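# Unroll the rolled-up necktie and lay it flat

## Task

Unroll the necktie, which starts rolled up and folded, and spread it on the table. It counts as done when the tie is doubled once at its middle and stretched to its whole length, flat everywhere (the doubled end may remain a low loop), about aligned and about straight, at its full width, with no further folds and nothing hanging past the table's edge. Dropping the tie so it settles into place is allowed.

## Robot and tools

ROBOT. Two arms, left_arm and right_arm, each ending in a five-finger hand (left_arm has a left hand, the mirror of the right). Measured bases in the scene frame: left_arm (+0.017, +0.334, +0.007) m, right_arm (+0.015, -0.273, +0.022) m.

SCENE FRAME. Origin at table-top height, midway between the nominal bases. +z up, +x out over the table, left_arm on the +y side. Image left/right does not match arm names.

HAND POINT. A point fixed to the palm, 0.05 m in front of it and 0.15 m from the wrist face along the fingers. Its +z runs along straight fingers, +y out of the palm, +x across the palm away from the thumb (toward the thumb on the left hand). Straight fingertips reach 0.06-0.07 m past it along +z, 0.06 m behind it along -y. A bracket on the little-finger side of the wrist can strike things.

THE 28-NUMBER ROW. Every row has 28 numbers in [-1, 1], always for both arms: left dx, dy, dz, rx, ry, rz, then left thumb_turn, thumb_bend, index, middle, ring, little, force_limit, speed; then the same 14 for the right arm.
- Pose part (dx..rz): an offset, not a pose. It counts from that arm's Hand target at the start of the action or move, along the Hand target's own axes. 1.0 = 0.6 m or 180 degrees. rx, ry, rz form one rotation vector. All rows of one action or move count from that same start, so a repeated offset moves further. Six zeros re-requests the current Hand target.
- Hand part: absolute targets. thumb_turn -1 beside palm, +1 opposite fingers; thumb_bend and fingers -1 straight, +1 curled. force_limit maps -1..+1 to about 0..10 N (0..15 N for the two thumb motors). speed rises from near zero at -1 to full at +0.48 and above (full travel 0.49 s); use -0.94 or lower for a soft grip. To leave a hand unchanged, resend the eight numbers last sent to it; if none sent yet this scene, send its hand_measured six plus hand_force_limit and hand_speed.

TOOLS.
- execute_actions(actions, cameras): actions is a list of actions; each action is a list of up to 15 rows, one per 1/30 s step; fewer rows hold the last one for the remaining steps. Images only if actions is empty or cameras names them (['all'] for all).
- move(target, speed, blend, blocking, cameras): target is one row or up to 15 rows, every row an offset from the same starting Hand targets. Straight paths, shorter turn way, at least 0.5 s, cut off at 10 s. speed in m/s, 0.002 to 4.3, default 0.25 (turns at twice that in rad/s); one value or one per target. blend in m rounds corners; 0 stops at each target. blocking=false returns after about 0.5 s while motion continues. Paths do not avoid obstacles or the other arm. Avoid paths near an arm's own base.
- wait(seconds 0-10, cameras): lets time pass holding the last commands.
- stop(cameras): brakes a running move.
- zoom_image(camera, region [x0, y0, x1, y1] in pixels, at most 504 x 504): enlarges part of a camera's newest image.
- show_instructions(): shows the reference pages.
- finished_scene(scene): ends the current scene, given its number; irreversible.
Cameras: cam_high, cam_low, cam_roll_left, cam_roll_right, cam_left_wrist, cam_right_wrist (each 672x504).

RESULTS. end_effector_position (m) and end_effector_quat_wxyz in the scene frame; Hand target (the base for the next offsets, after clipping); joint positions, velocities (maybe 'within noise'), torques (include arm weight, noisy); hand_measured, hand_stopped_by (moving, target, force, stalled, fault), hand_load_n (fingertip load, positive when pushed open), hand_force_limit, hand_speed; motor temperatures. move adds a 'move:' line: done, off_target, moving, held or fault, plus limits such as paced (pose clipped) or held (steps withheld). done means at rest within 10 mm and 2 degrees; it does not say whether anything is touched.

BEHAVIOUR. Orientation commands are clipped to 40 degrees from the current one each step. Hands often rest 1-3 cm (sometimes 5 cm) off target, usually low; any next command re-asks for the target, or send the remaining gap as an offset. Small moves may not start; small turns can shift the hand point. An arm blocked by contact keeps pushing until commanded back past its hand point. Grips fit objects about 0.035-0.065 m thick with thumb opposed, handles down to 0.025 m. A motor moves only when its target changes by 0.002 or more; it locks at target or at force_limit; to squeeze more raise force_limit and send a more-closed target; to release send a more-open one.

HEAT. Holding loads, stretched reach or pushing at unreachable poses heats motors. MOTOR HOT at 85 °C; at 100 °C the arm goes limp for 30-60 s or more.

AVOID. Dropping or releasing a moving tie, fast or hard contact with the table, arms touching or gripping each other, large finger forces, any part of the tie left off the table, and arm fault stops. Approach slowly; faster moves hit harder and lag more.

Each tool is called after "Call:" in YAML: its name, and indented under it one key for each argument.

Reference images:

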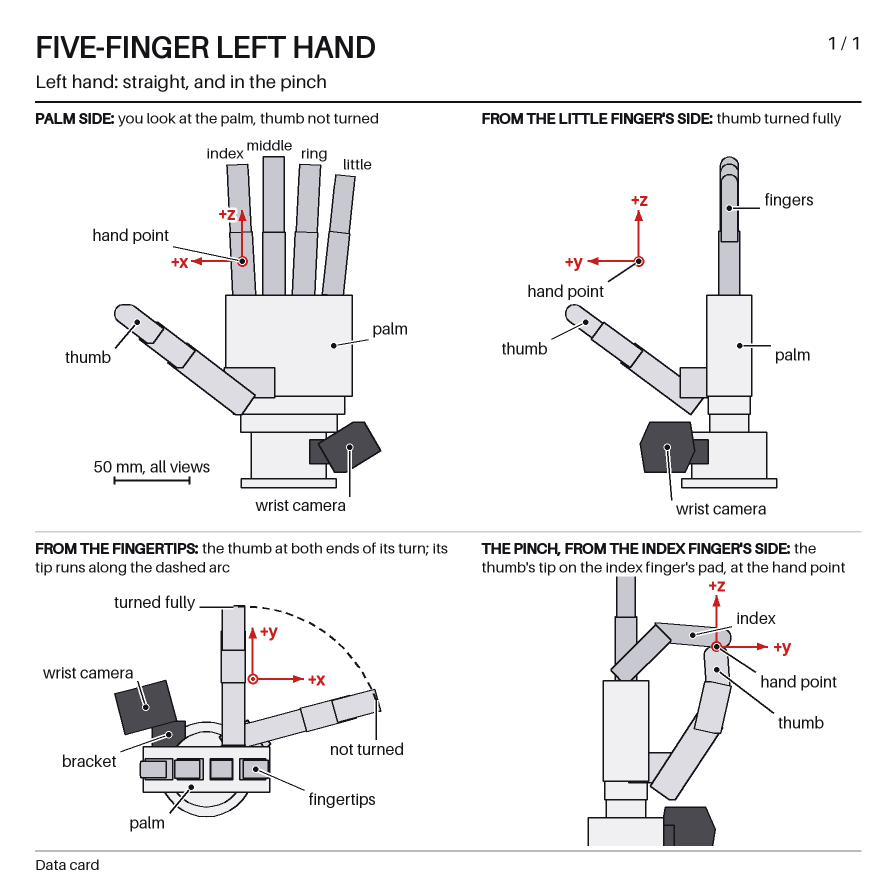

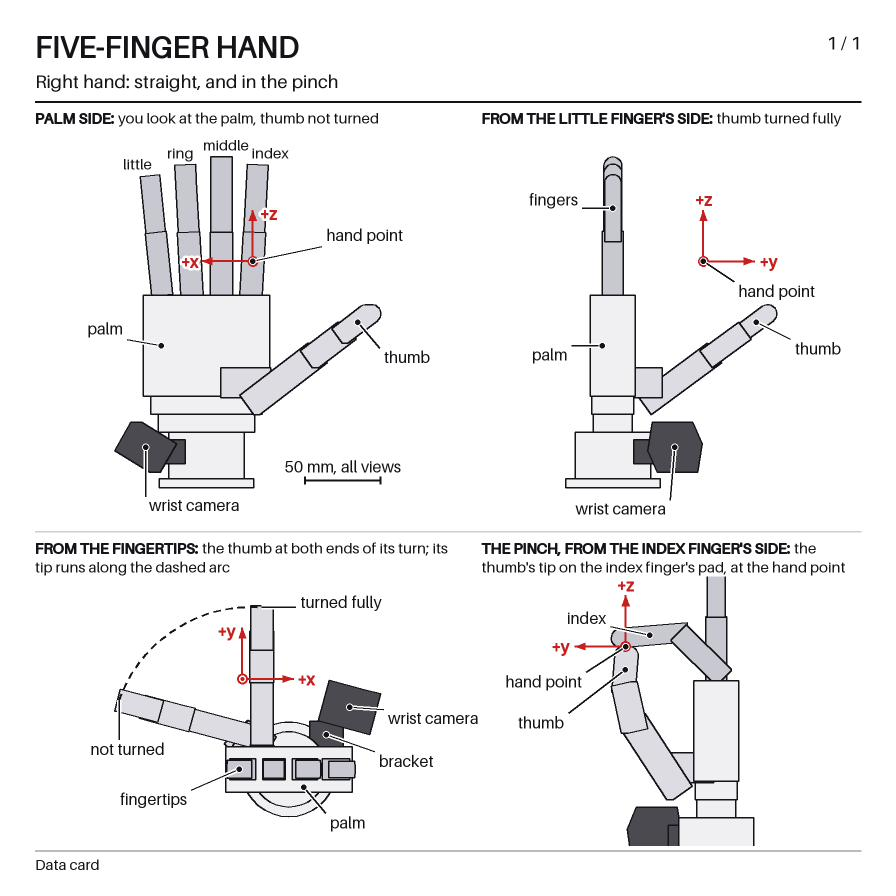

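## Session

Call:
execute_actions:
  actions: []
  cameras: ["cam_high","cam_low","cam_roll_left","cam_roll_right"]

Scene clock: 0.00 s.
left_arm: end_effector_position=(+0.5890, -0.0641, +0.3168) hand_measured=(-1.000, -1.000, -1.000, -1.000, -1.000, -1.000) hand_load_n=(+0.0, +0.0, +0.0, +0.0, +0.0, +0.0) hand_stopped_by=(target, target, target, target, target, target) hand_force_limit=0.00 hand_speed=-0.80 end_effector_quat_wxyz=(-0.086, -0.443, +0.830, -0.327) | right_arm: end_effector_position=(+0.8774, -0.2313, +0.2394) hand_measured=(-1.000, -1.000, -1.000, -1.000, -1.000, -1.000) hand_load_n=(+0.0, +0.0, +0.0, +0.0, +0.0, +0.0) hand_stopped_by=(target, target, target, target, target, target) hand_force_limit=0.00 hand_speed=-0.80 end_effector_quat_wxyz=(+0.277, +0.057, +0.918, +0.279)
Joint positions: left_arm=[-0.435 2.111 2.431 -1.421 0.525 0.031] | right_arm=[-0.108 2.268 2.236 -0.935 -0.576 1.751]
Joint velocities: within noise
Joint torques (N m): no reading
Motor temperatures (°C): left_arm=[28 36 27 24 28 27] | right_arm=[24 33 21 25 25 26]
Heat: left arm: hottest shoulder 36 °C; right arm: hottest shoulder 33 °C.
Hand target: left_arm +0.5928, -0.0658, +0.3207; -0.081, -0.441, +0.830, -0.332 | right_arm +0.8817, -0.2319, +0.2427; +0.283, +0.055, +0.916, +0.278
Images, in order (width x height): cam_high 672x504, cam_low 672x504, cam_roll_left 672x504, cam_roll_right 672x504.

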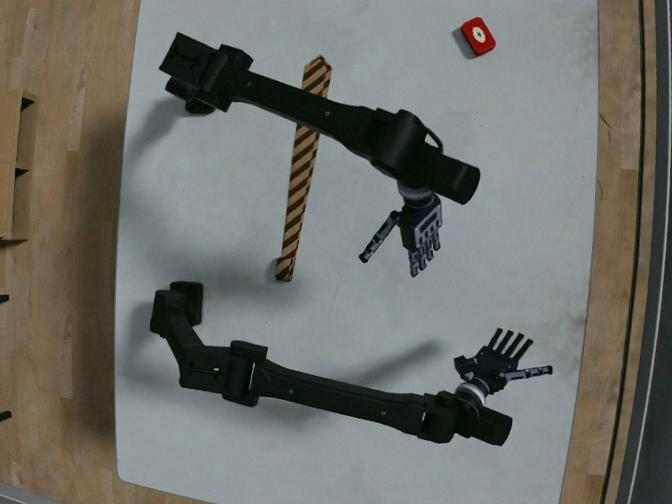

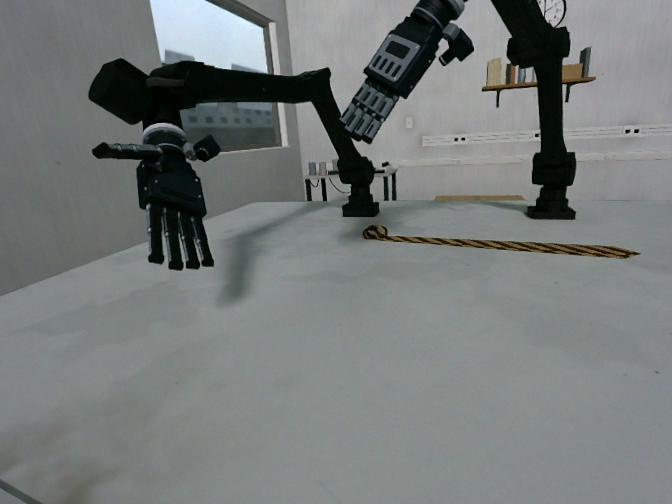

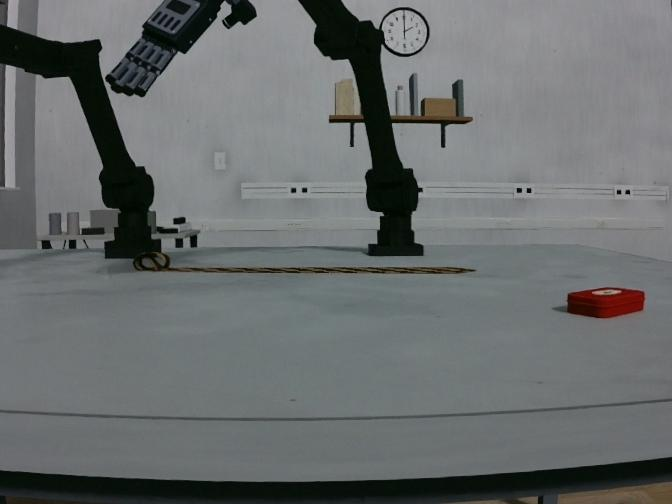

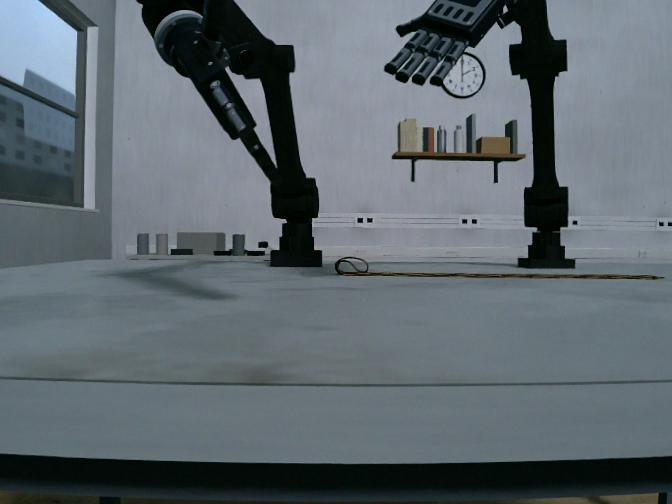

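Call:
zoom_image:
  camera: "cam_low"
  region: [340, 200, 660, 280]

Call:
zoom_image:
  camera: "cam_high"
  region: [240, 40, 380, 300]

Call:
zoom_image:
  camera: "cam_roll_right"
  region: [320, 240, 420, 300]

Scaled by 1.575 from the camera's 672x504 image, which has a finer 960x720 frame.

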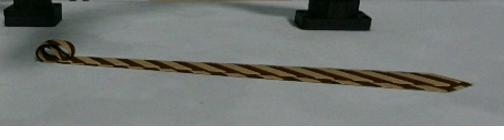

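Scaled by 1.938 from the camera's 672x504 image, which has a finer 960x720 frame.

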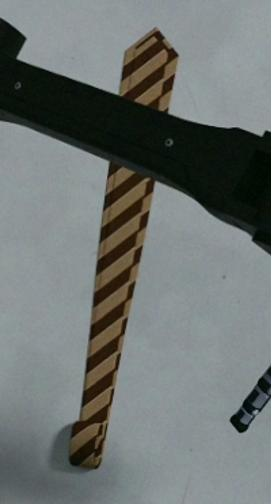

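Scaled by 5.040 from the camera's 672x504 image, which has a finer 960x720 frame.

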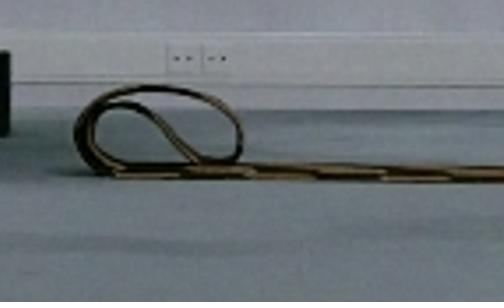

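Call:
move:
  target:
    - [-0.206,0.095,-0.305,0,0,0,-1,-1,-1,-1,-1,-1,0,-0.8,0.389,-0.061,-0.27,0.09,0.09,-0.018,-1,-1,-1,-1,-1,-1,0,-0.8]
    - [-0.206,0.095,-0.305,0,0,0,-1,-1,-1,-1,-1,-1,0,-0.8,0.872,0.268,-0.3065,0.182,0.1855,-0.036,-1,-1,-1,-1,-1,-1,0,-0.8]
  blend: [0.05,0]
  cameras: ["cam_high","cam_low","cam_roll_right","cam_right_wrist"]

Scene clock: 51.70 s.
left_arm: end_effector_position=(+0.5975, +0.1521, +0.3704) hand_measured=(-1.000, -1.000, -1.000, -1.000, -1.000, -1.000) hand_load_n=(-0.5, +0.0, +0.0, +0.0, +0.0, +0.0) hand_stopped_by=(target, target, target, target, target, target) hand_force_limit=0.00 hand_speed=-0.80 end_effector_quat_wxyz=(-0.077, -0.450, +0.822, -0.339) | right_arm: end_effector_position=(+0.3359, -0.0456, +0.1997) hand_measured=(-1.000, -1.000, -1.000, -1.000, -1.000, -1.000) hand_load_n=(+0.0, +0.0, +0.0, +0.0, +0.0, +0.0) hand_stopped_by=(target, target, target, target, target, target) hand_force_limit=0.00 hand_speed=-0.80 end_effector_quat_wxyz=(+0.003, -0.009, +1.000, +0.004)
Joint positions: left_arm=[-0.103 1.999 2.405 -1.67 0.652 0.366] | right_arm=[0.537 1.224 1.053 -1.391 -0.004 2.073]
Joint torques (N m): left_arm=[0.32 -20.31 7.99 0.16 0.53 0.19] | right_arm=[0.62 -6.48 6.94 -0.06 0.14 0.03]
Motor temperatures (°C): left_arm=[28 40 32 24 27 26] | right_arm=[24 39 26 25 24 25]
Heat: left arm: hottest shoulder 40 °C; right arm: hottest shoulder 39 °C.
Hand target: left_arm +0.5931, +0.1544, +0.3805; -0.081, -0.441, +0.830, -0.332 | right_arm +0.3353, -0.0500, +0.1997; +0.000, +0.000, +1.000, +0.000
Off the commanded pose: left_arm 0.011 m, 2 deg | right_arm 0.005 m, 1 deg.
joint sent to its limit (left arm) — joint 4 (wrist pitch), lower limit. The joint targets still meet the commanded pose.
move: off_target (left_arm)
camera_calibration:
cam_right_wrist: T_world_to_cam=[[-0.283418, 0.958338, -0.0355472, 0.1493], [0.799369, 0.256557, 0.543311, -0.371977], [0.529796, 0.125569, -0.838778, 0.112477], [0, 0, 0, 1]] pos_world=[0.280071, -0.0617703, 0.30175]
Images, in order (width x height): cam_high 672x504, cam_low 672x504, cam_roll_right 672x504, cam_right_wrist 672x504.

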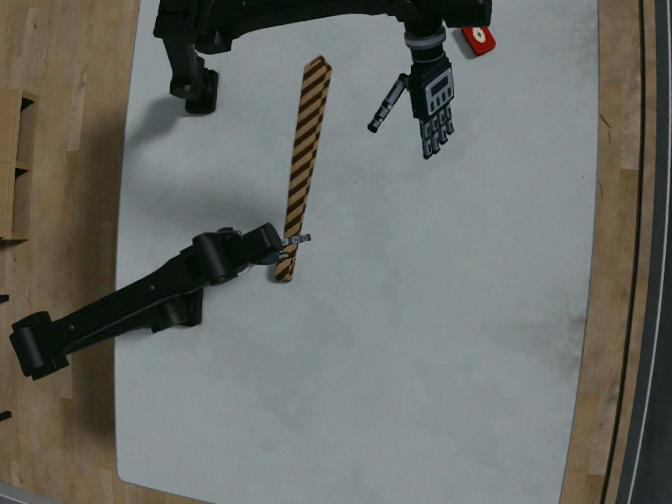

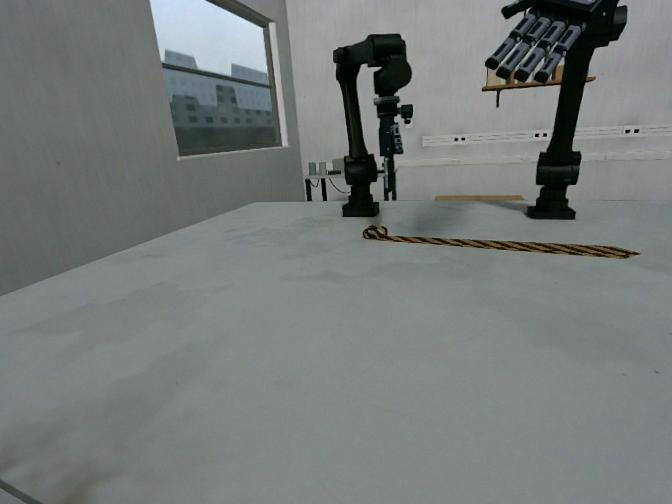

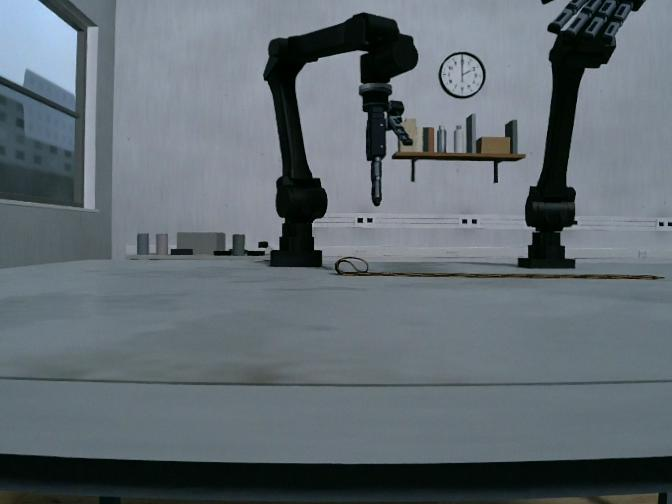

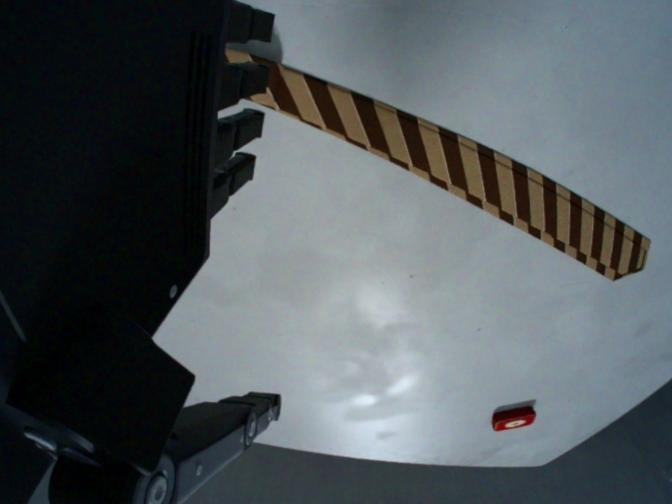

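Call:
move:
  target: [0,0,0,0,0,0,-1,-1,-1,-1,-1,-1,0,-0.8,0,0.0167,0.19,0,0,0,-1,-1,-1,-1,-1,-1,0,-0.8]
  speed: 0.15
  cameras: ["cam_roll_right","cam_low","cam_right_wrist"]

Call:
zoom_image:
  camera: "cam_roll_right"
  region: [320, 220, 440, 290]

Call:
zoom_image:
  camera: "cam_low"
  region: [330, 190, 450, 260]

Scene clock: 57.23 s.
left_arm: end_effector_position=(+0.5975, +0.1521, +0.3704) hand_measured=(-1.000, -1.000, -1.000, -1.000, -1.000, -1.000) hand_load_n=(-0.5, +0.0, +0.0, +0.0, +0.0, +0.0) hand_stopped_by=(target, target, target, target, target, target) hand_force_limit=0.00 hand_speed=-0.80 end_effector_quat_wxyz=(-0.077, -0.450, +0.822, -0.339) | right_arm: end_effector_position=(+0.3334, -0.0438, +0.0857) hand_measured=(-1.000, -1.000, -1.000, -1.000, -1.000, -1.000) hand_load_n=(+0.0, +0.0, +0.0, +0.0, +0.0, -0.5) hand_stopped_by=(target, target, target, target, target, target) hand_force_limit=0.00 hand_speed=-0.80 end_effector_quat_wxyz=(-0.005, -0.005, +1.000, -0.001)
Joint positions: left_arm=[-0.103 1.999 2.405 -1.67 0.652 0.366] | right_arm=[0.547 1.34 0.841 -1.08 -0.004 2.089]
Joint torques (N m): left_arm=[0.32 -20.31 8.01 0.16 0.53 0.2] | right_arm=[1.67 -6.59 6.39 0.87 0.02 0.03]
Heat: left arm: hottest shoulder 40 °C; right arm: hottest shoulder 38 °C.
Hand target: left_arm +0.5931, +0.1544, +0.3805; -0.081, -0.441, +0.830, -0.332 | right_arm +0.3354, -0.0400, +0.0855; +0.000, +0.000, +1.000, +0.000
Off the commanded pose: left_arm 0.011 m, 2 deg | right_arm 0.004 m, 1 deg.
joint sent to its limit (left arm) — joint 4 (wrist pitch), lower limit. The joint targets still meet the commanded pose.
joint sent to its limit (right arm) — joint 6 (wrist roll), upper limit. The joint targets still meet the commanded pose.
move: off_target (left_arm)
camera_calibration:
cam_right_wrist: T_world_to_cam=[[-0.277423, 0.959922, -0.039835, 0.141313], [0.809477, 0.255874, 0.528466, -0.310571], [0.517478, 0.114363, -0.84802, 0.0224117], [0, 0, 0, 1]] pos_world=[0.279006, -0.0587455, 0.188761]
Images, in order (width x height): cam_low 672x504, cam_roll_right 672x504, cam_right_wrist 672x504.

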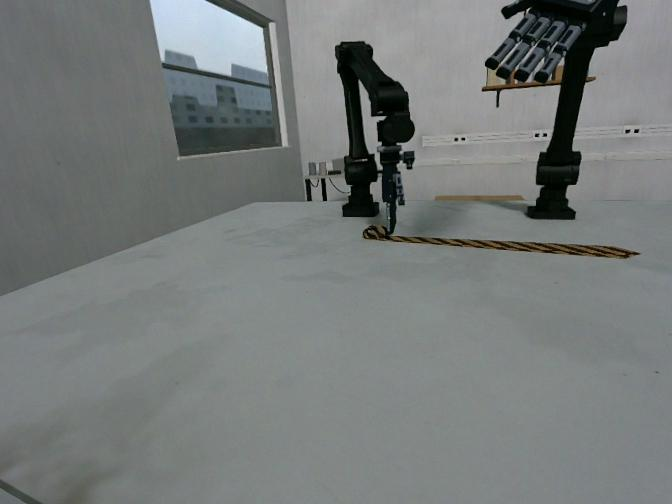

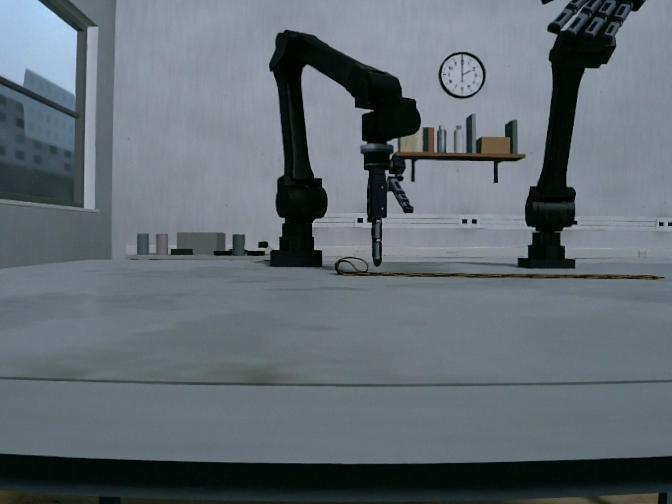

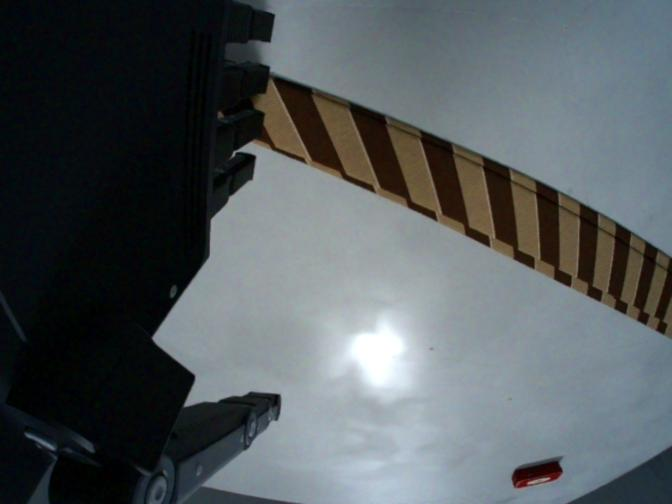

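Scaled by 4.200 from the camera's 672x504 image, which has a finer 960x720 frame.

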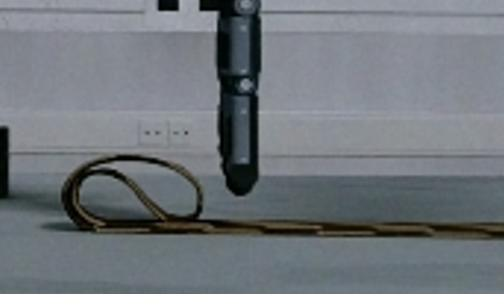

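Scaled by 4.200 from the camera's 672x504 image, which has a finer 960x720 frame.

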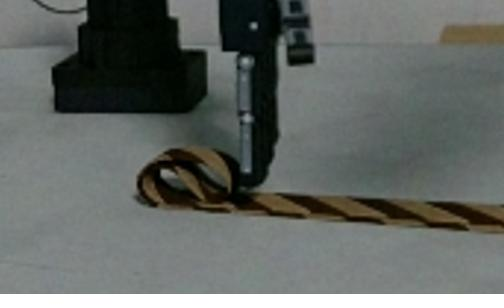

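Call:
move:
  target: [0,0,0,0,0,0,-1,-1,-1,-1,-1,-1,0,-0.8,0.0,-0.15,0.008,0,0,0,-1,-1,-1,-1,-1,-1,0,-0.8]
  speed: 0.06
  cameras: ["cam_high","cam_roll_right","cam_right_wrist"]

Call:
zoom_image:
  camera: "cam_roll_right"
  region: [270, 220, 440, 290]

Scene clock: 63.00 s.
left_arm: end_effector_position=(+0.5975, +0.1521, +0.3704) hand_measured=(-1.000, -1.000, -1.000, -1.000, -1.000, -1.000) hand_load_n=(-0.5, +0.0, +0.0, +0.0, +0.0, +0.0) hand_stopped_by=(target, target, target, target, target, target) hand_force_limit=0.00 hand_speed=-0.80 end_effector_quat_wxyz=(-0.077, -0.450, +0.822, -0.339) | right_arm: end_effector_position=(+0.3331, -0.1293, +0.0795) hand_measured=(-1.000, -1.000, -1.000, -1.000, -1.000, -1.000) hand_load_n=(+0.0, -0.5, +0.0, +0.0, +0.0, +0.0) hand_stopped_by=(target, target, target, target, target, target) hand_force_limit=0.00 hand_speed=-0.80 end_effector_quat_wxyz=(-0.007, +0.003, +1.000, -0.001)
Joint positions: left_arm=[-0.103 1.999 2.405 -1.67 0.652 0.366] | right_arm=[0.302 1.257 0.749 -1.077 -0.003 1.86]
Joint torques (N m): left_arm=[0.32 -20.31 7.99 0.16 0.53 0.19] | right_arm=[0.79 -6.01 5.94 0.9 0.11 -0.16]
Heat: left arm: hottest shoulder 40 °C; right arm: hottest shoulder 37 °C.
Hand target: left_arm +0.5931, +0.1544, +0.3805; -0.081, -0.441, +0.830, -0.332 | right_arm +0.3355, -0.1300, +0.0808; +0.000, +0.000, +1.000, +0.000
Off the commanded pose: left_arm 0.011 m, 2 deg | right_arm 0.003 m, 1 deg.
joint sent to its limit (left arm) — joint 4 (wrist pitch), lower limit. The joint targets still meet the commanded pose.
move: off_target (left_arm)
camera_calibration:
cam_right_wrist: T_world_to_cam=[[-0.262199, 0.964227, -0.0389512, 0.218422], [0.816171, 0.243114, 0.524176, -0.288886], [0.514895, 0.105648, -0.850719, 0.0270696], [0, 0, 0, 1]] pos_world=[0.279112, -0.143236, 0.182963]
Images, in order (width x height): cam_high 672x504, cam_roll_right 672x504, cam_right_wrist 672x504.

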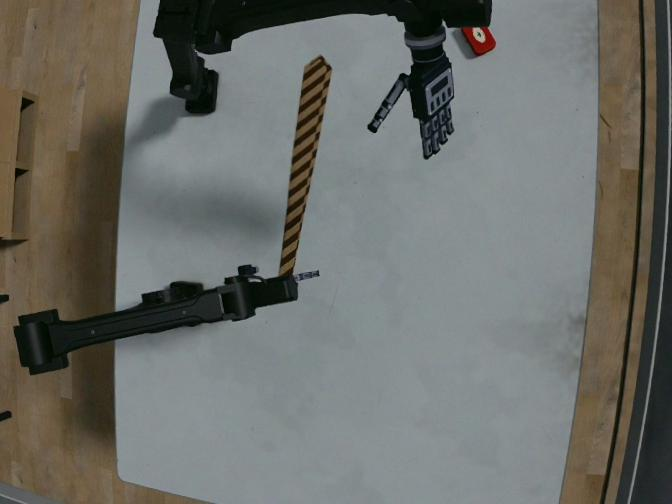

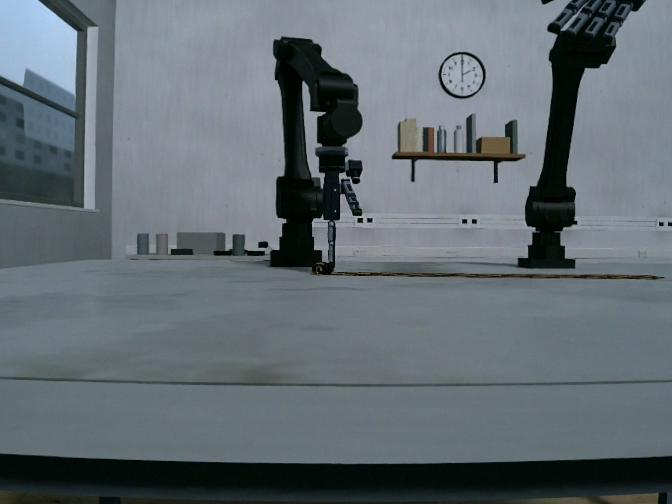

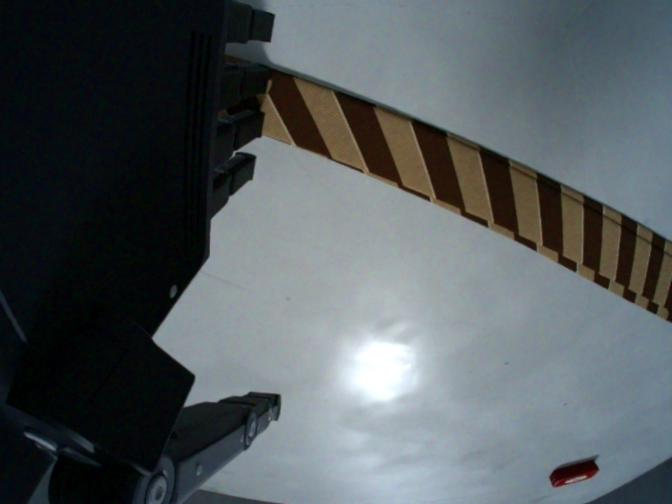

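Scaled by 2.965 from the camera's 672x504 image, which has a finer 960x720 frame.

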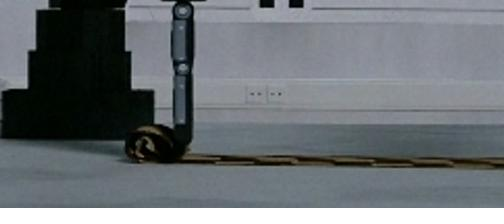

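Call:
move:
  target: [0,0,0,0,0,0,-1,-1,-1,-1,-1,-1,0,-0.8,0.012,-0.25,0.0,0,0,0,-1,-1,-1,-1,-1,-1,0,-0.8]
  speed: 0.06
  cameras: ["cam_high","cam_roll_right","cam_low"]

Call:
zoom_image:
  camera: "cam_roll_right"
  region: [170, 220, 340, 290]

Call:
zoom_image:
  camera: "cam_low"
  region: [270, 190, 450, 260]

Scene clock: 69.90 s.
left_arm: end_effector_position=(+0.5975, +0.1521, +0.3704) hand_measured=(-1.000, -1.000, -1.000, -1.000, -1.000, -1.000) hand_load_n=(+0.0, +0.0, +0.0, +0.0, +0.0, +0.0) hand_stopped_by=(target, target, target, target, target, target) hand_force_limit=0.00 hand_speed=-0.80 end_effector_quat_wxyz=(-0.077, -0.450, +0.822, -0.339) | right_arm: end_effector_position=(+0.3243, -0.2777, +0.0801) hand_measured=(-1.000, -1.000, -1.000, -1.000, -1.000, -1.000) hand_load_n=(+0.0, +0.0, +0.0, +0.0, +0.0, +0.0) hand_stopped_by=(target, target, target, target, target, target) hand_force_limit=0.00 hand_speed=-0.80 end_effector_quat_wxyz=(-0.003, +0.003, +1.000, +0.002)
Joint positions: left_arm=[-0.103 1.999 2.405 -1.67 0.652 0.366] | right_arm=[-0.21 1.212 0.712 -1.077 -0.002 1.348]
Joint torques (N m): left_arm=[0.38 -20.31 8.02 0.17 0.53 0.2] | right_arm=[0.73 -4.31 6.86 0.66 0.06 -0.15]
Heat: left arm: hottest shoulder 39 °C; right arm: hottest shoulder 36 °C.
Hand target: left_arm +0.5931, +0.1544, +0.3805; -0.081, -0.441, +0.830, -0.332 | right_arm +0.3283, -0.2800, +0.0806; +0.000, +0.000, +1.000, +0.000
Off the commanded pose: left_arm 0.011 m, 2 deg | right_arm 0.005 m, 1 deg.
joint sent to its limit (left arm) — joint 4 (wrist pitch), lower limit. The joint targets still meet the commanded pose.
move: off_target (left_arm)
Images, in order (width x height): cam_high 672x504, cam_low 672x504, cam_roll_right 672x504.

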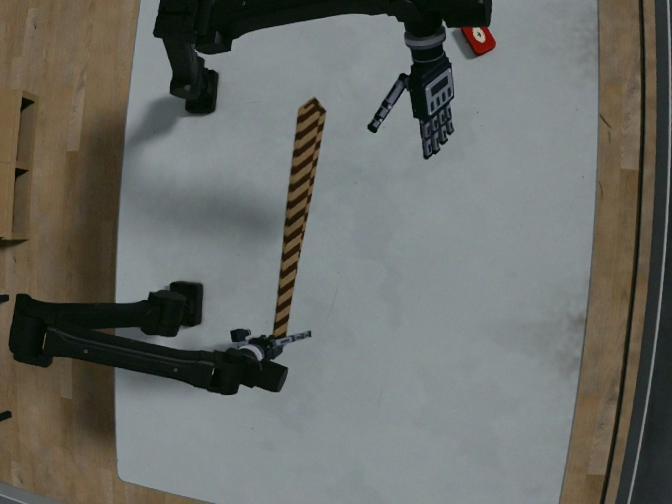

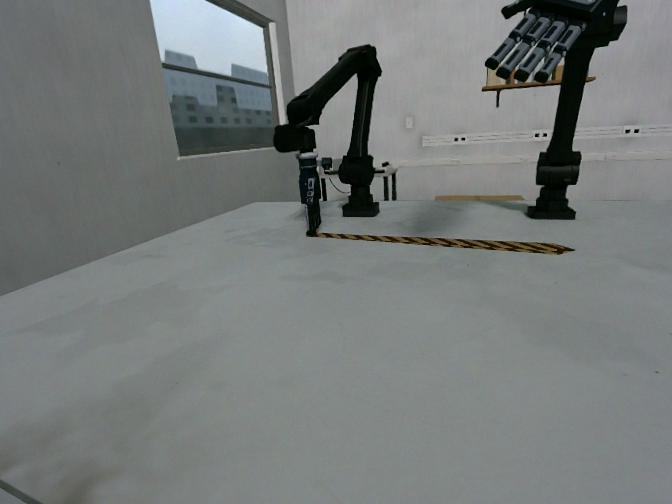

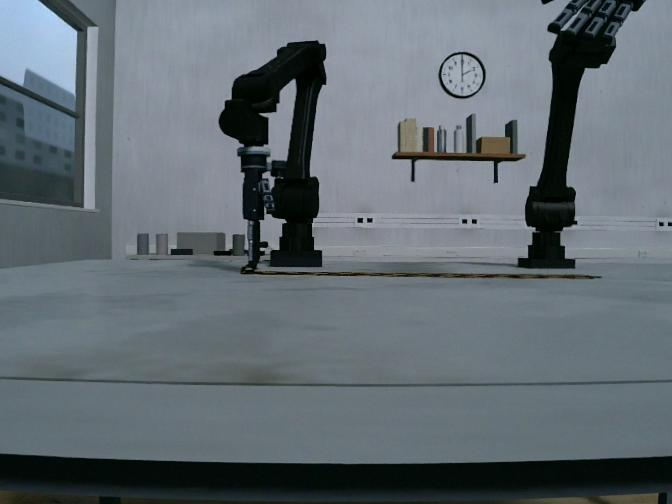

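Scaled by 2.965 from the camera's 672x504 image, which has a finer 960x720 frame.

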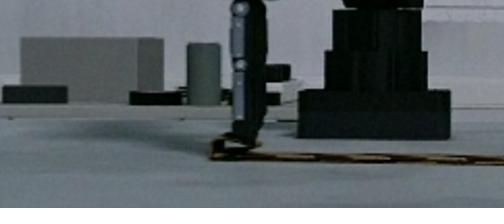

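Scaled by 2.800 from the camera's 672x504 image, which has a finer 960x720 frame.

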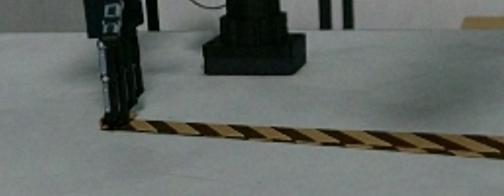

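Call:
move:
  target: [0,0,0,0,0,0,-1,-1,-1,-1,-1,-1,0,-0.8,0.0,0.08,-0.15,0,0,0,-1,-1,-1,-1,-1,-1,0,-0.8]
  cameras: ["cam_high","cam_roll_right","cam_low","cam_right_wrist"]

Call:
zoom_image:
  camera: "cam_roll_right"
  region: [200, 230, 320, 290]

Call:
zoom_image:
  camera: "cam_low"
  region: [270, 200, 390, 260]

Call:
zoom_image:
  camera: "cam_high"
  region: [240, 280, 340, 380]

Scene clock: 75.27 s.
left_arm: end_effector_position=(+0.5975, +0.1521, +0.3704) hand_measured=(-1.000, -1.000, -1.000, -1.000, -1.000, -1.000) hand_load_n=(-0.5, +0.0, +0.0, +0.0, +0.0, +0.0) hand_stopped_by=(target, target, target, target, target, target) hand_force_limit=0.00 hand_speed=-0.80 end_effector_quat_wxyz=(-0.077, -0.450, +0.822, -0.339) | right_arm: end_effector_position=(+0.3213, -0.2318, +0.1633) hand_measured=(-1.000, -1.000, -1.000, -1.000, -1.000, -1.000) hand_load_n=(+0.0, +0.0, +0.0, +0.0, +0.0, +0.5) hand_stopped_by=(target, target, target, target, target, target) hand_force_limit=0.00 hand_speed=-0.80 end_effector_quat_wxyz=(-0.003, -0.004, +1.000, +0.001)
Joint positions: left_arm=[-0.103 1.999 2.405 -1.67 0.652 0.366] | right_arm=[-0.051 1.09 0.856 -1.342 -0.002 1.493]
Joint torques (N m): left_arm=[0.32 -20.31 8.01 0.17 0.53 0.2] | right_arm=[1.38 -3.55 9.05 -0.12 0.07 0.02]
Heat: left arm: hottest shoulder 39 °C; right arm: hottest shoulder 36 °C.
Hand target: left_arm +0.5931, +0.1544, +0.3805; -0.081, -0.441, +0.830, -0.332 | right_arm +0.3283, -0.2321, +0.1707; +0.000, +0.000, +1.000, +0.000
Off the commanded pose: left_arm 0.011 m, 2 deg | right_arm 0.010 m, 1 deg.
joint sent to its limit (left arm) — joint 4 (wrist pitch), lower limit. The joint targets still meet the commanded pose.
move: off_target (left_arm)
camera_calibration:
cam_right_wrist: T_world_to_cam=[[-0.275764, 0.960499, -0.037356, 0.320627], [0.8076, 0.252591, 0.532897, -0.294624], [0.521283, 0.116785, -0.845355, 0.114834], [0, 0, 0, 1]] pos_world=[0.266495, -0.246954, 0.266057]
Images, in order (width x height): cam_high 672x504, cam_low 672x504, cam_roll_right 672x504, cam_right_wrist 672x504.

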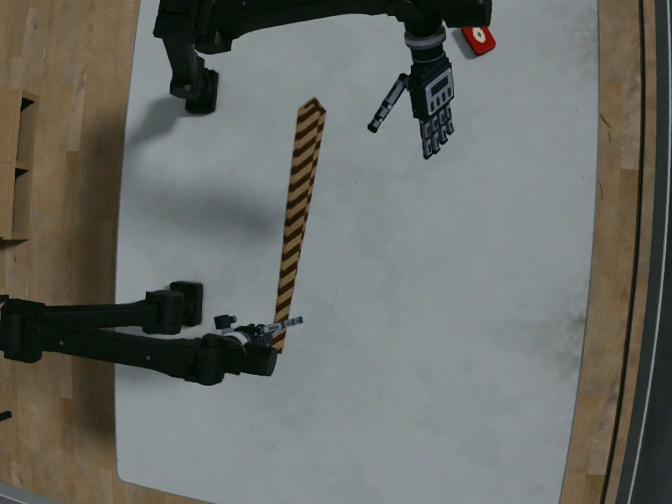

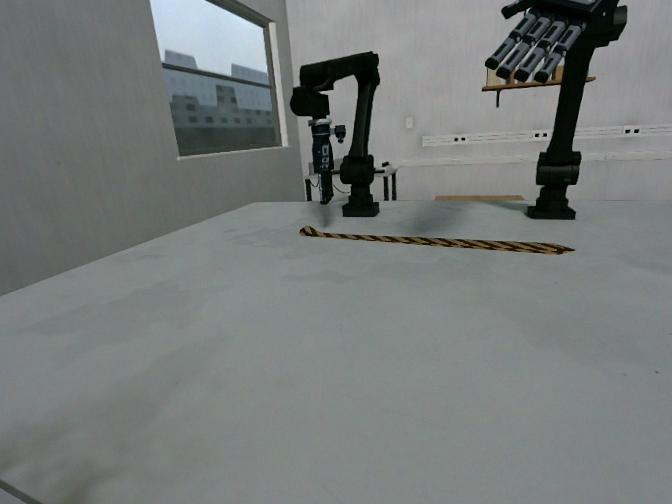

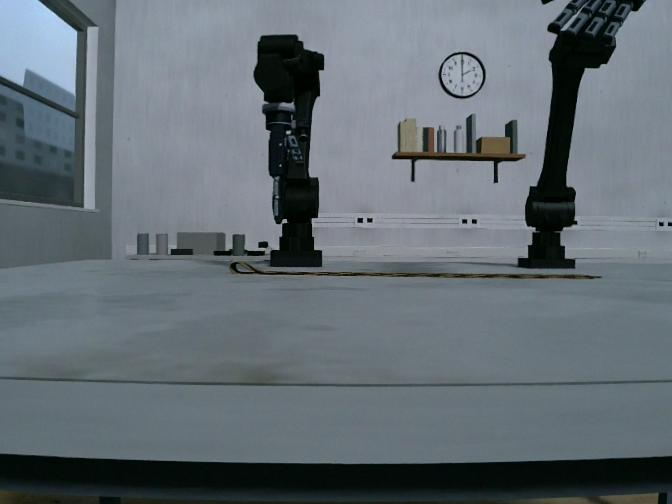

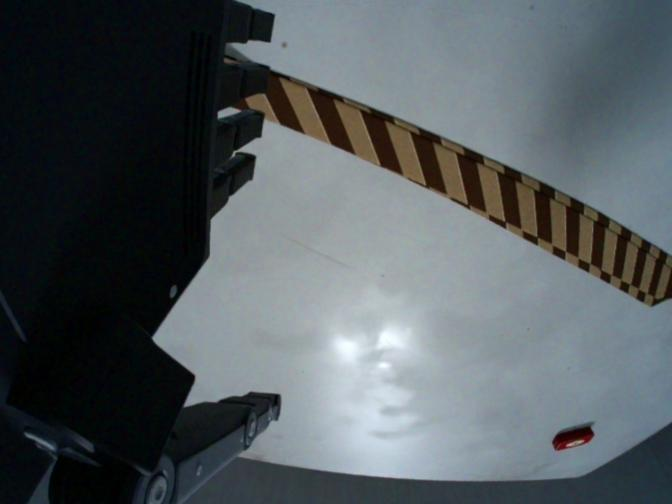

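Scaled by 4.200 from the camera's 672x504 image, which has a finer 960x720 frame.

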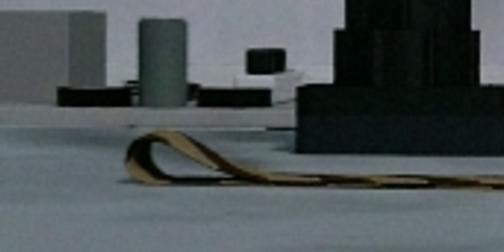

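Scaled by 4.200 from the camera's 672x504 image, which has a finer 960x720 frame.

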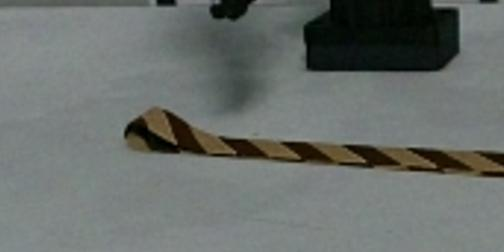

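Scaled by 5.040 from the camera's 672x504 image, which has a finer 960x720 frame.

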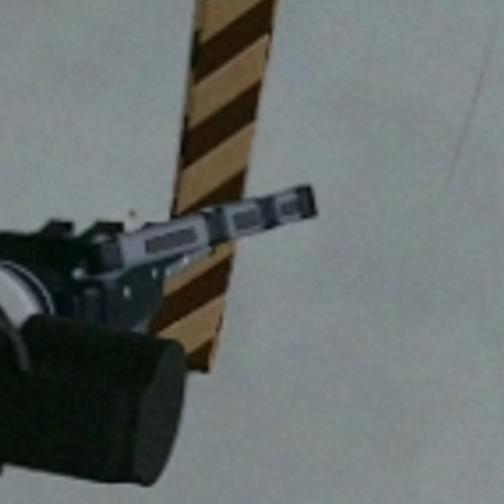

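Call:
move:
  target: [0,0,0,0,0,0,-1,-1,-1,-1,-1,-1,0,-0.8,-0.083,-0.55,-0.2,0,0,0,-1,-1,-1,-1,-1,-1,0,-0.8]
  cameras: ["cam_high","cam_roll_right","cam_low"]

Call:
zoom_image:
  camera: "cam_roll_right"
  region: [220, 240, 300, 290]

Call:
zoom_image:
  camera: "cam_low"
  region: [290, 215, 360, 250]

Call:
zoom_image:
  camera: "cam_high"
  region: [250, 270, 340, 360]

Scene clock: 88.77 s.
left_arm: end_effector_position=(+0.5975, +0.1521, +0.3704) hand_measured=(-1.000, -1.000, -1.000, -1.000, -1.000, -1.000) hand_load_n=(+0.0, +0.0, +0.0, +0.0, +0.0, +0.0) hand_stopped_by=(target, target, target, target, target, target) hand_force_limit=0.00 hand_speed=-0.80 end_effector_quat_wxyz=(-0.077, -0.450, +0.822, -0.339) | right_arm: end_effector_position=(+0.3721, -0.5587, +0.2807) hand_measured=(-1.000, -1.000, -1.000, -1.000, -1.000, -1.000) hand_load_n=(+0.0, +0.0, +0.0, +0.0, +0.0, +0.0) hand_stopped_by=(target, target, target, target, target, target) hand_force_limit=0.00 hand_speed=-0.80 end_effector_quat_wxyz=(-0.006, +0.007, +1.000, +0.005)
Joint positions: left_arm=[-0.103 1.999 2.405 -1.67 0.652 0.366] | right_arm=[-0.795 1.592 1.641 -1.636 0.002 0.771]
Joint torques (N m): left_arm=[0.38 -20.25 8.01 0.16 0.53 0.2] | right_arm=[1.55 -11.16 10.02 -0.17 -0.11 -0.16]
Heat: left arm: hottest shoulder 39 °C; right arm: hottest shoulder 35 °C.
Hand target: left_arm +0.5931, +0.1544, +0.3805; -0.081, -0.441, +0.830, -0.332 | right_arm +0.3782, -0.5620, +0.2906; +0.000, +0.000, +1.000, +0.000
Off the commanded pose: left_arm 0.011 m, 2 deg | right_arm 0.012 m, 1 deg.
joint sent to its limit (left arm) — joint 4 (wrist pitch), lower limit. The joint targets still meet the commanded pose.
move: off_target (left_arm, right_arm)
Images, in order (width x height): cam_high 672x504, cam_low 672x504, cam_roll_right 672x504.

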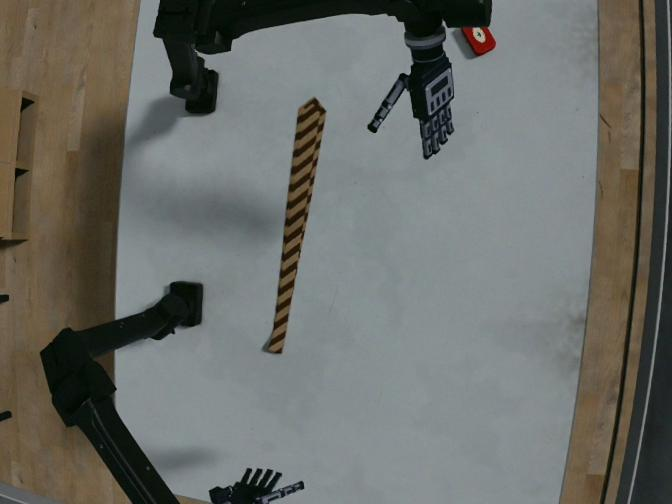

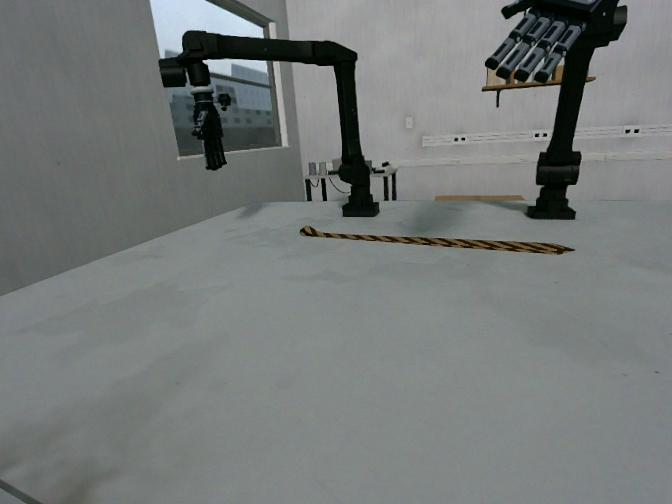

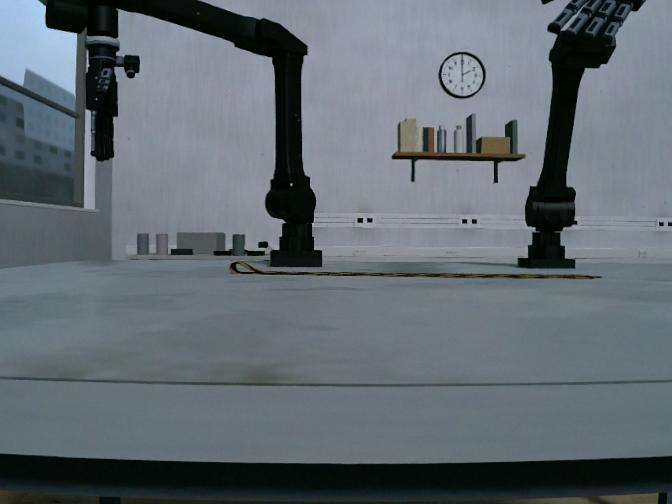

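Scaled by 6.300 from the camera's 672x504 image, which has a finer 960x720 frame.

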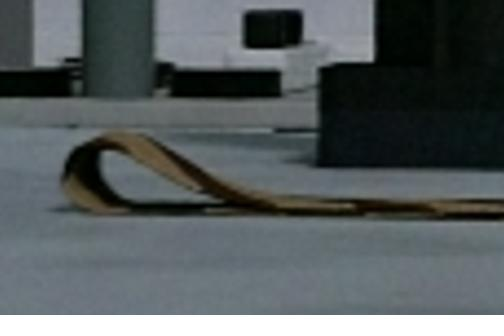

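Scaled by 7.200 from the camera's 672x504 image, which has a finer 960x720 frame.

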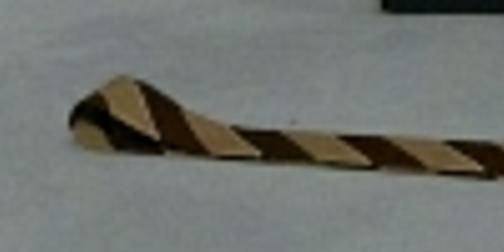

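Scaled by 5.600 from the camera's 672x504 image, which has a finer 960x720 frame.

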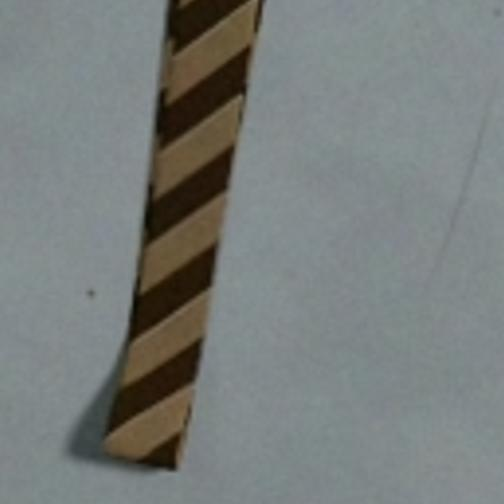

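Call:
move:
  target:
    - [0,0,0,0,0,0,-1,-1,-1,-1,-1,-1,0,-0.8,0.1,0.445,0.217,0,0,0,-1,-1,-1,-1,-1,-1,0,-0.8]
    - [0,0,0,0,0,0,-1,-1,-1,-1,-1,-1,0,-0.8,0.1,0.445,0.355,0,0,0,-1,-1,-1,-1,-1,-1,0,-0.8]
    - [0,0,0,0,0,0,-1,-1,-1,-1,-1,-1,0,-0.8,0.1,0.445,0.217,0,0,0,-1,-1,-1,-1,-1,-1,0,-0.8]
    - [0,0,0,0,0,0,-1,-1,-1,-1,-1,-1,0,-0.8,0,0,0,0,0,0,-1,-1,-1,-1,-1,-1,0,-0.8]
  speed: [0.3,0.08,0.1,0.35]
  cameras: ["cam_high","cam_roll_right"]

Call:
zoom_image:
  camera: "cam_roll_right"
  region: [220, 240, 300, 290]

Call:
zoom_image:
  camera: "cam_high"
  region: [220, 80, 380, 380]

Scene clock: 107.83 s.
left_arm: end_effector_position=(+0.5975, +0.1521, +0.3704) hand_measured=(-1.000, -1.000, -1.000, -1.000, -1.000, -1.000) hand_load_n=(+0.0, +0.0, -0.5, +0.0, +0.0, +0.0) hand_stopped_by=(target, target, target, target, target, target) hand_force_limit=0.00 hand_speed=-0.80 end_effector_quat_wxyz=(-0.077, -0.450, +0.822, -0.339) | right_arm: end_effector_position=(+0.3722, -0.5594, +0.2813) hand_measured=(-1.000, -1.000, -1.000, -1.000, -1.000, -1.000) hand_load_n=(+0.0, -0.5, +0.0, +0.0, +0.0, +0.0) hand_stopped_by=(target, target, target, target, target, target) hand_force_limit=0.00 hand_speed=-0.80 end_effector_quat_wxyz=(-0.006, +0.007, +1.000, +0.005)
Joint positions: left_arm=[-0.103 1.999 2.405 -1.67 0.652 0.366] | right_arm=[-0.796 1.593 1.643 -1.637 0.002 0.771]
Joint torques (N m): left_arm=[0.32 -20.31 8.01 0.16 0.53 0.2] | right_arm=[1.55 -10.7 9.87 -0.17 -0.09 -0.16]
Motor temperatures (°C): left_arm=[27 39 34 23 26 25] | right_arm=[24 34 27 24 23 24]
Heat: left arm: hottest shoulder 39 °C; right arm: hottest shoulder 34 °C.
Hand target: left_arm +0.5931, +0.1544, +0.3805; -0.081, -0.441, +0.830, -0.332 | right_arm +0.3783, -0.5621, +0.2906; +0.000, +0.000, +1.000, +0.000
Off the commanded pose: left_arm 0.011 m, 2 deg | right_arm 0.011 m, 1 deg.
joint sent to its limit (left arm) — joint 4 (wrist pitch), lower limit. The joint targets still meet the commanded pose.
move: off_target (left_arm, right_arm)
Images, in order (width x height): cam_high 672x504, cam_roll_right 672x504.

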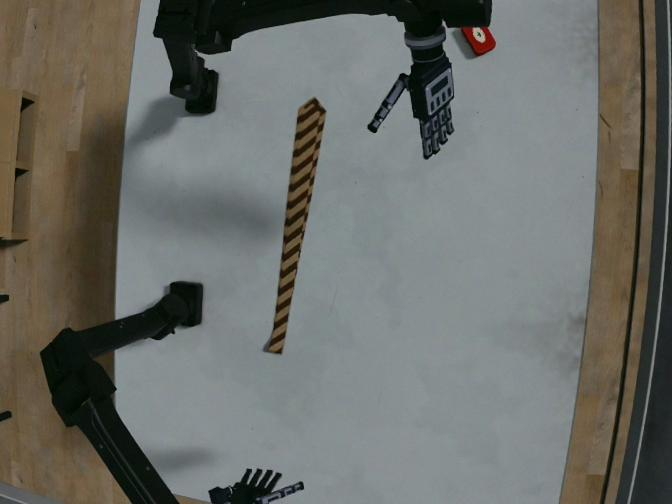

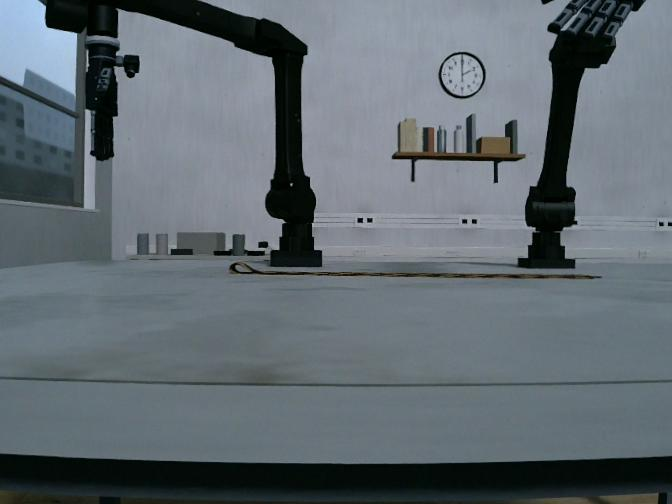

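Scaled by 6.300 from the camera's 672x504 image, which has a finer 960x720 frame.

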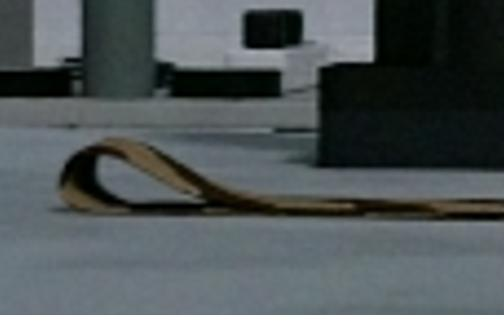

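Scaled by 1.680 from the camera's 672x504 image, which has a finer 960x720 frame.

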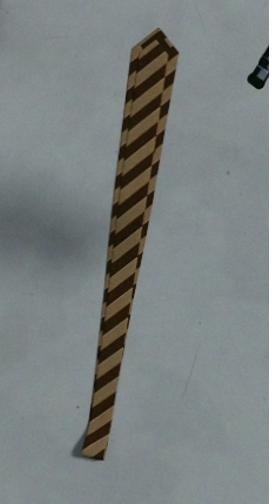

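Natural fold loop; straight and full width. Done.

Call:
finished_scene:
  scene: 1

The scene is finished: the task was done.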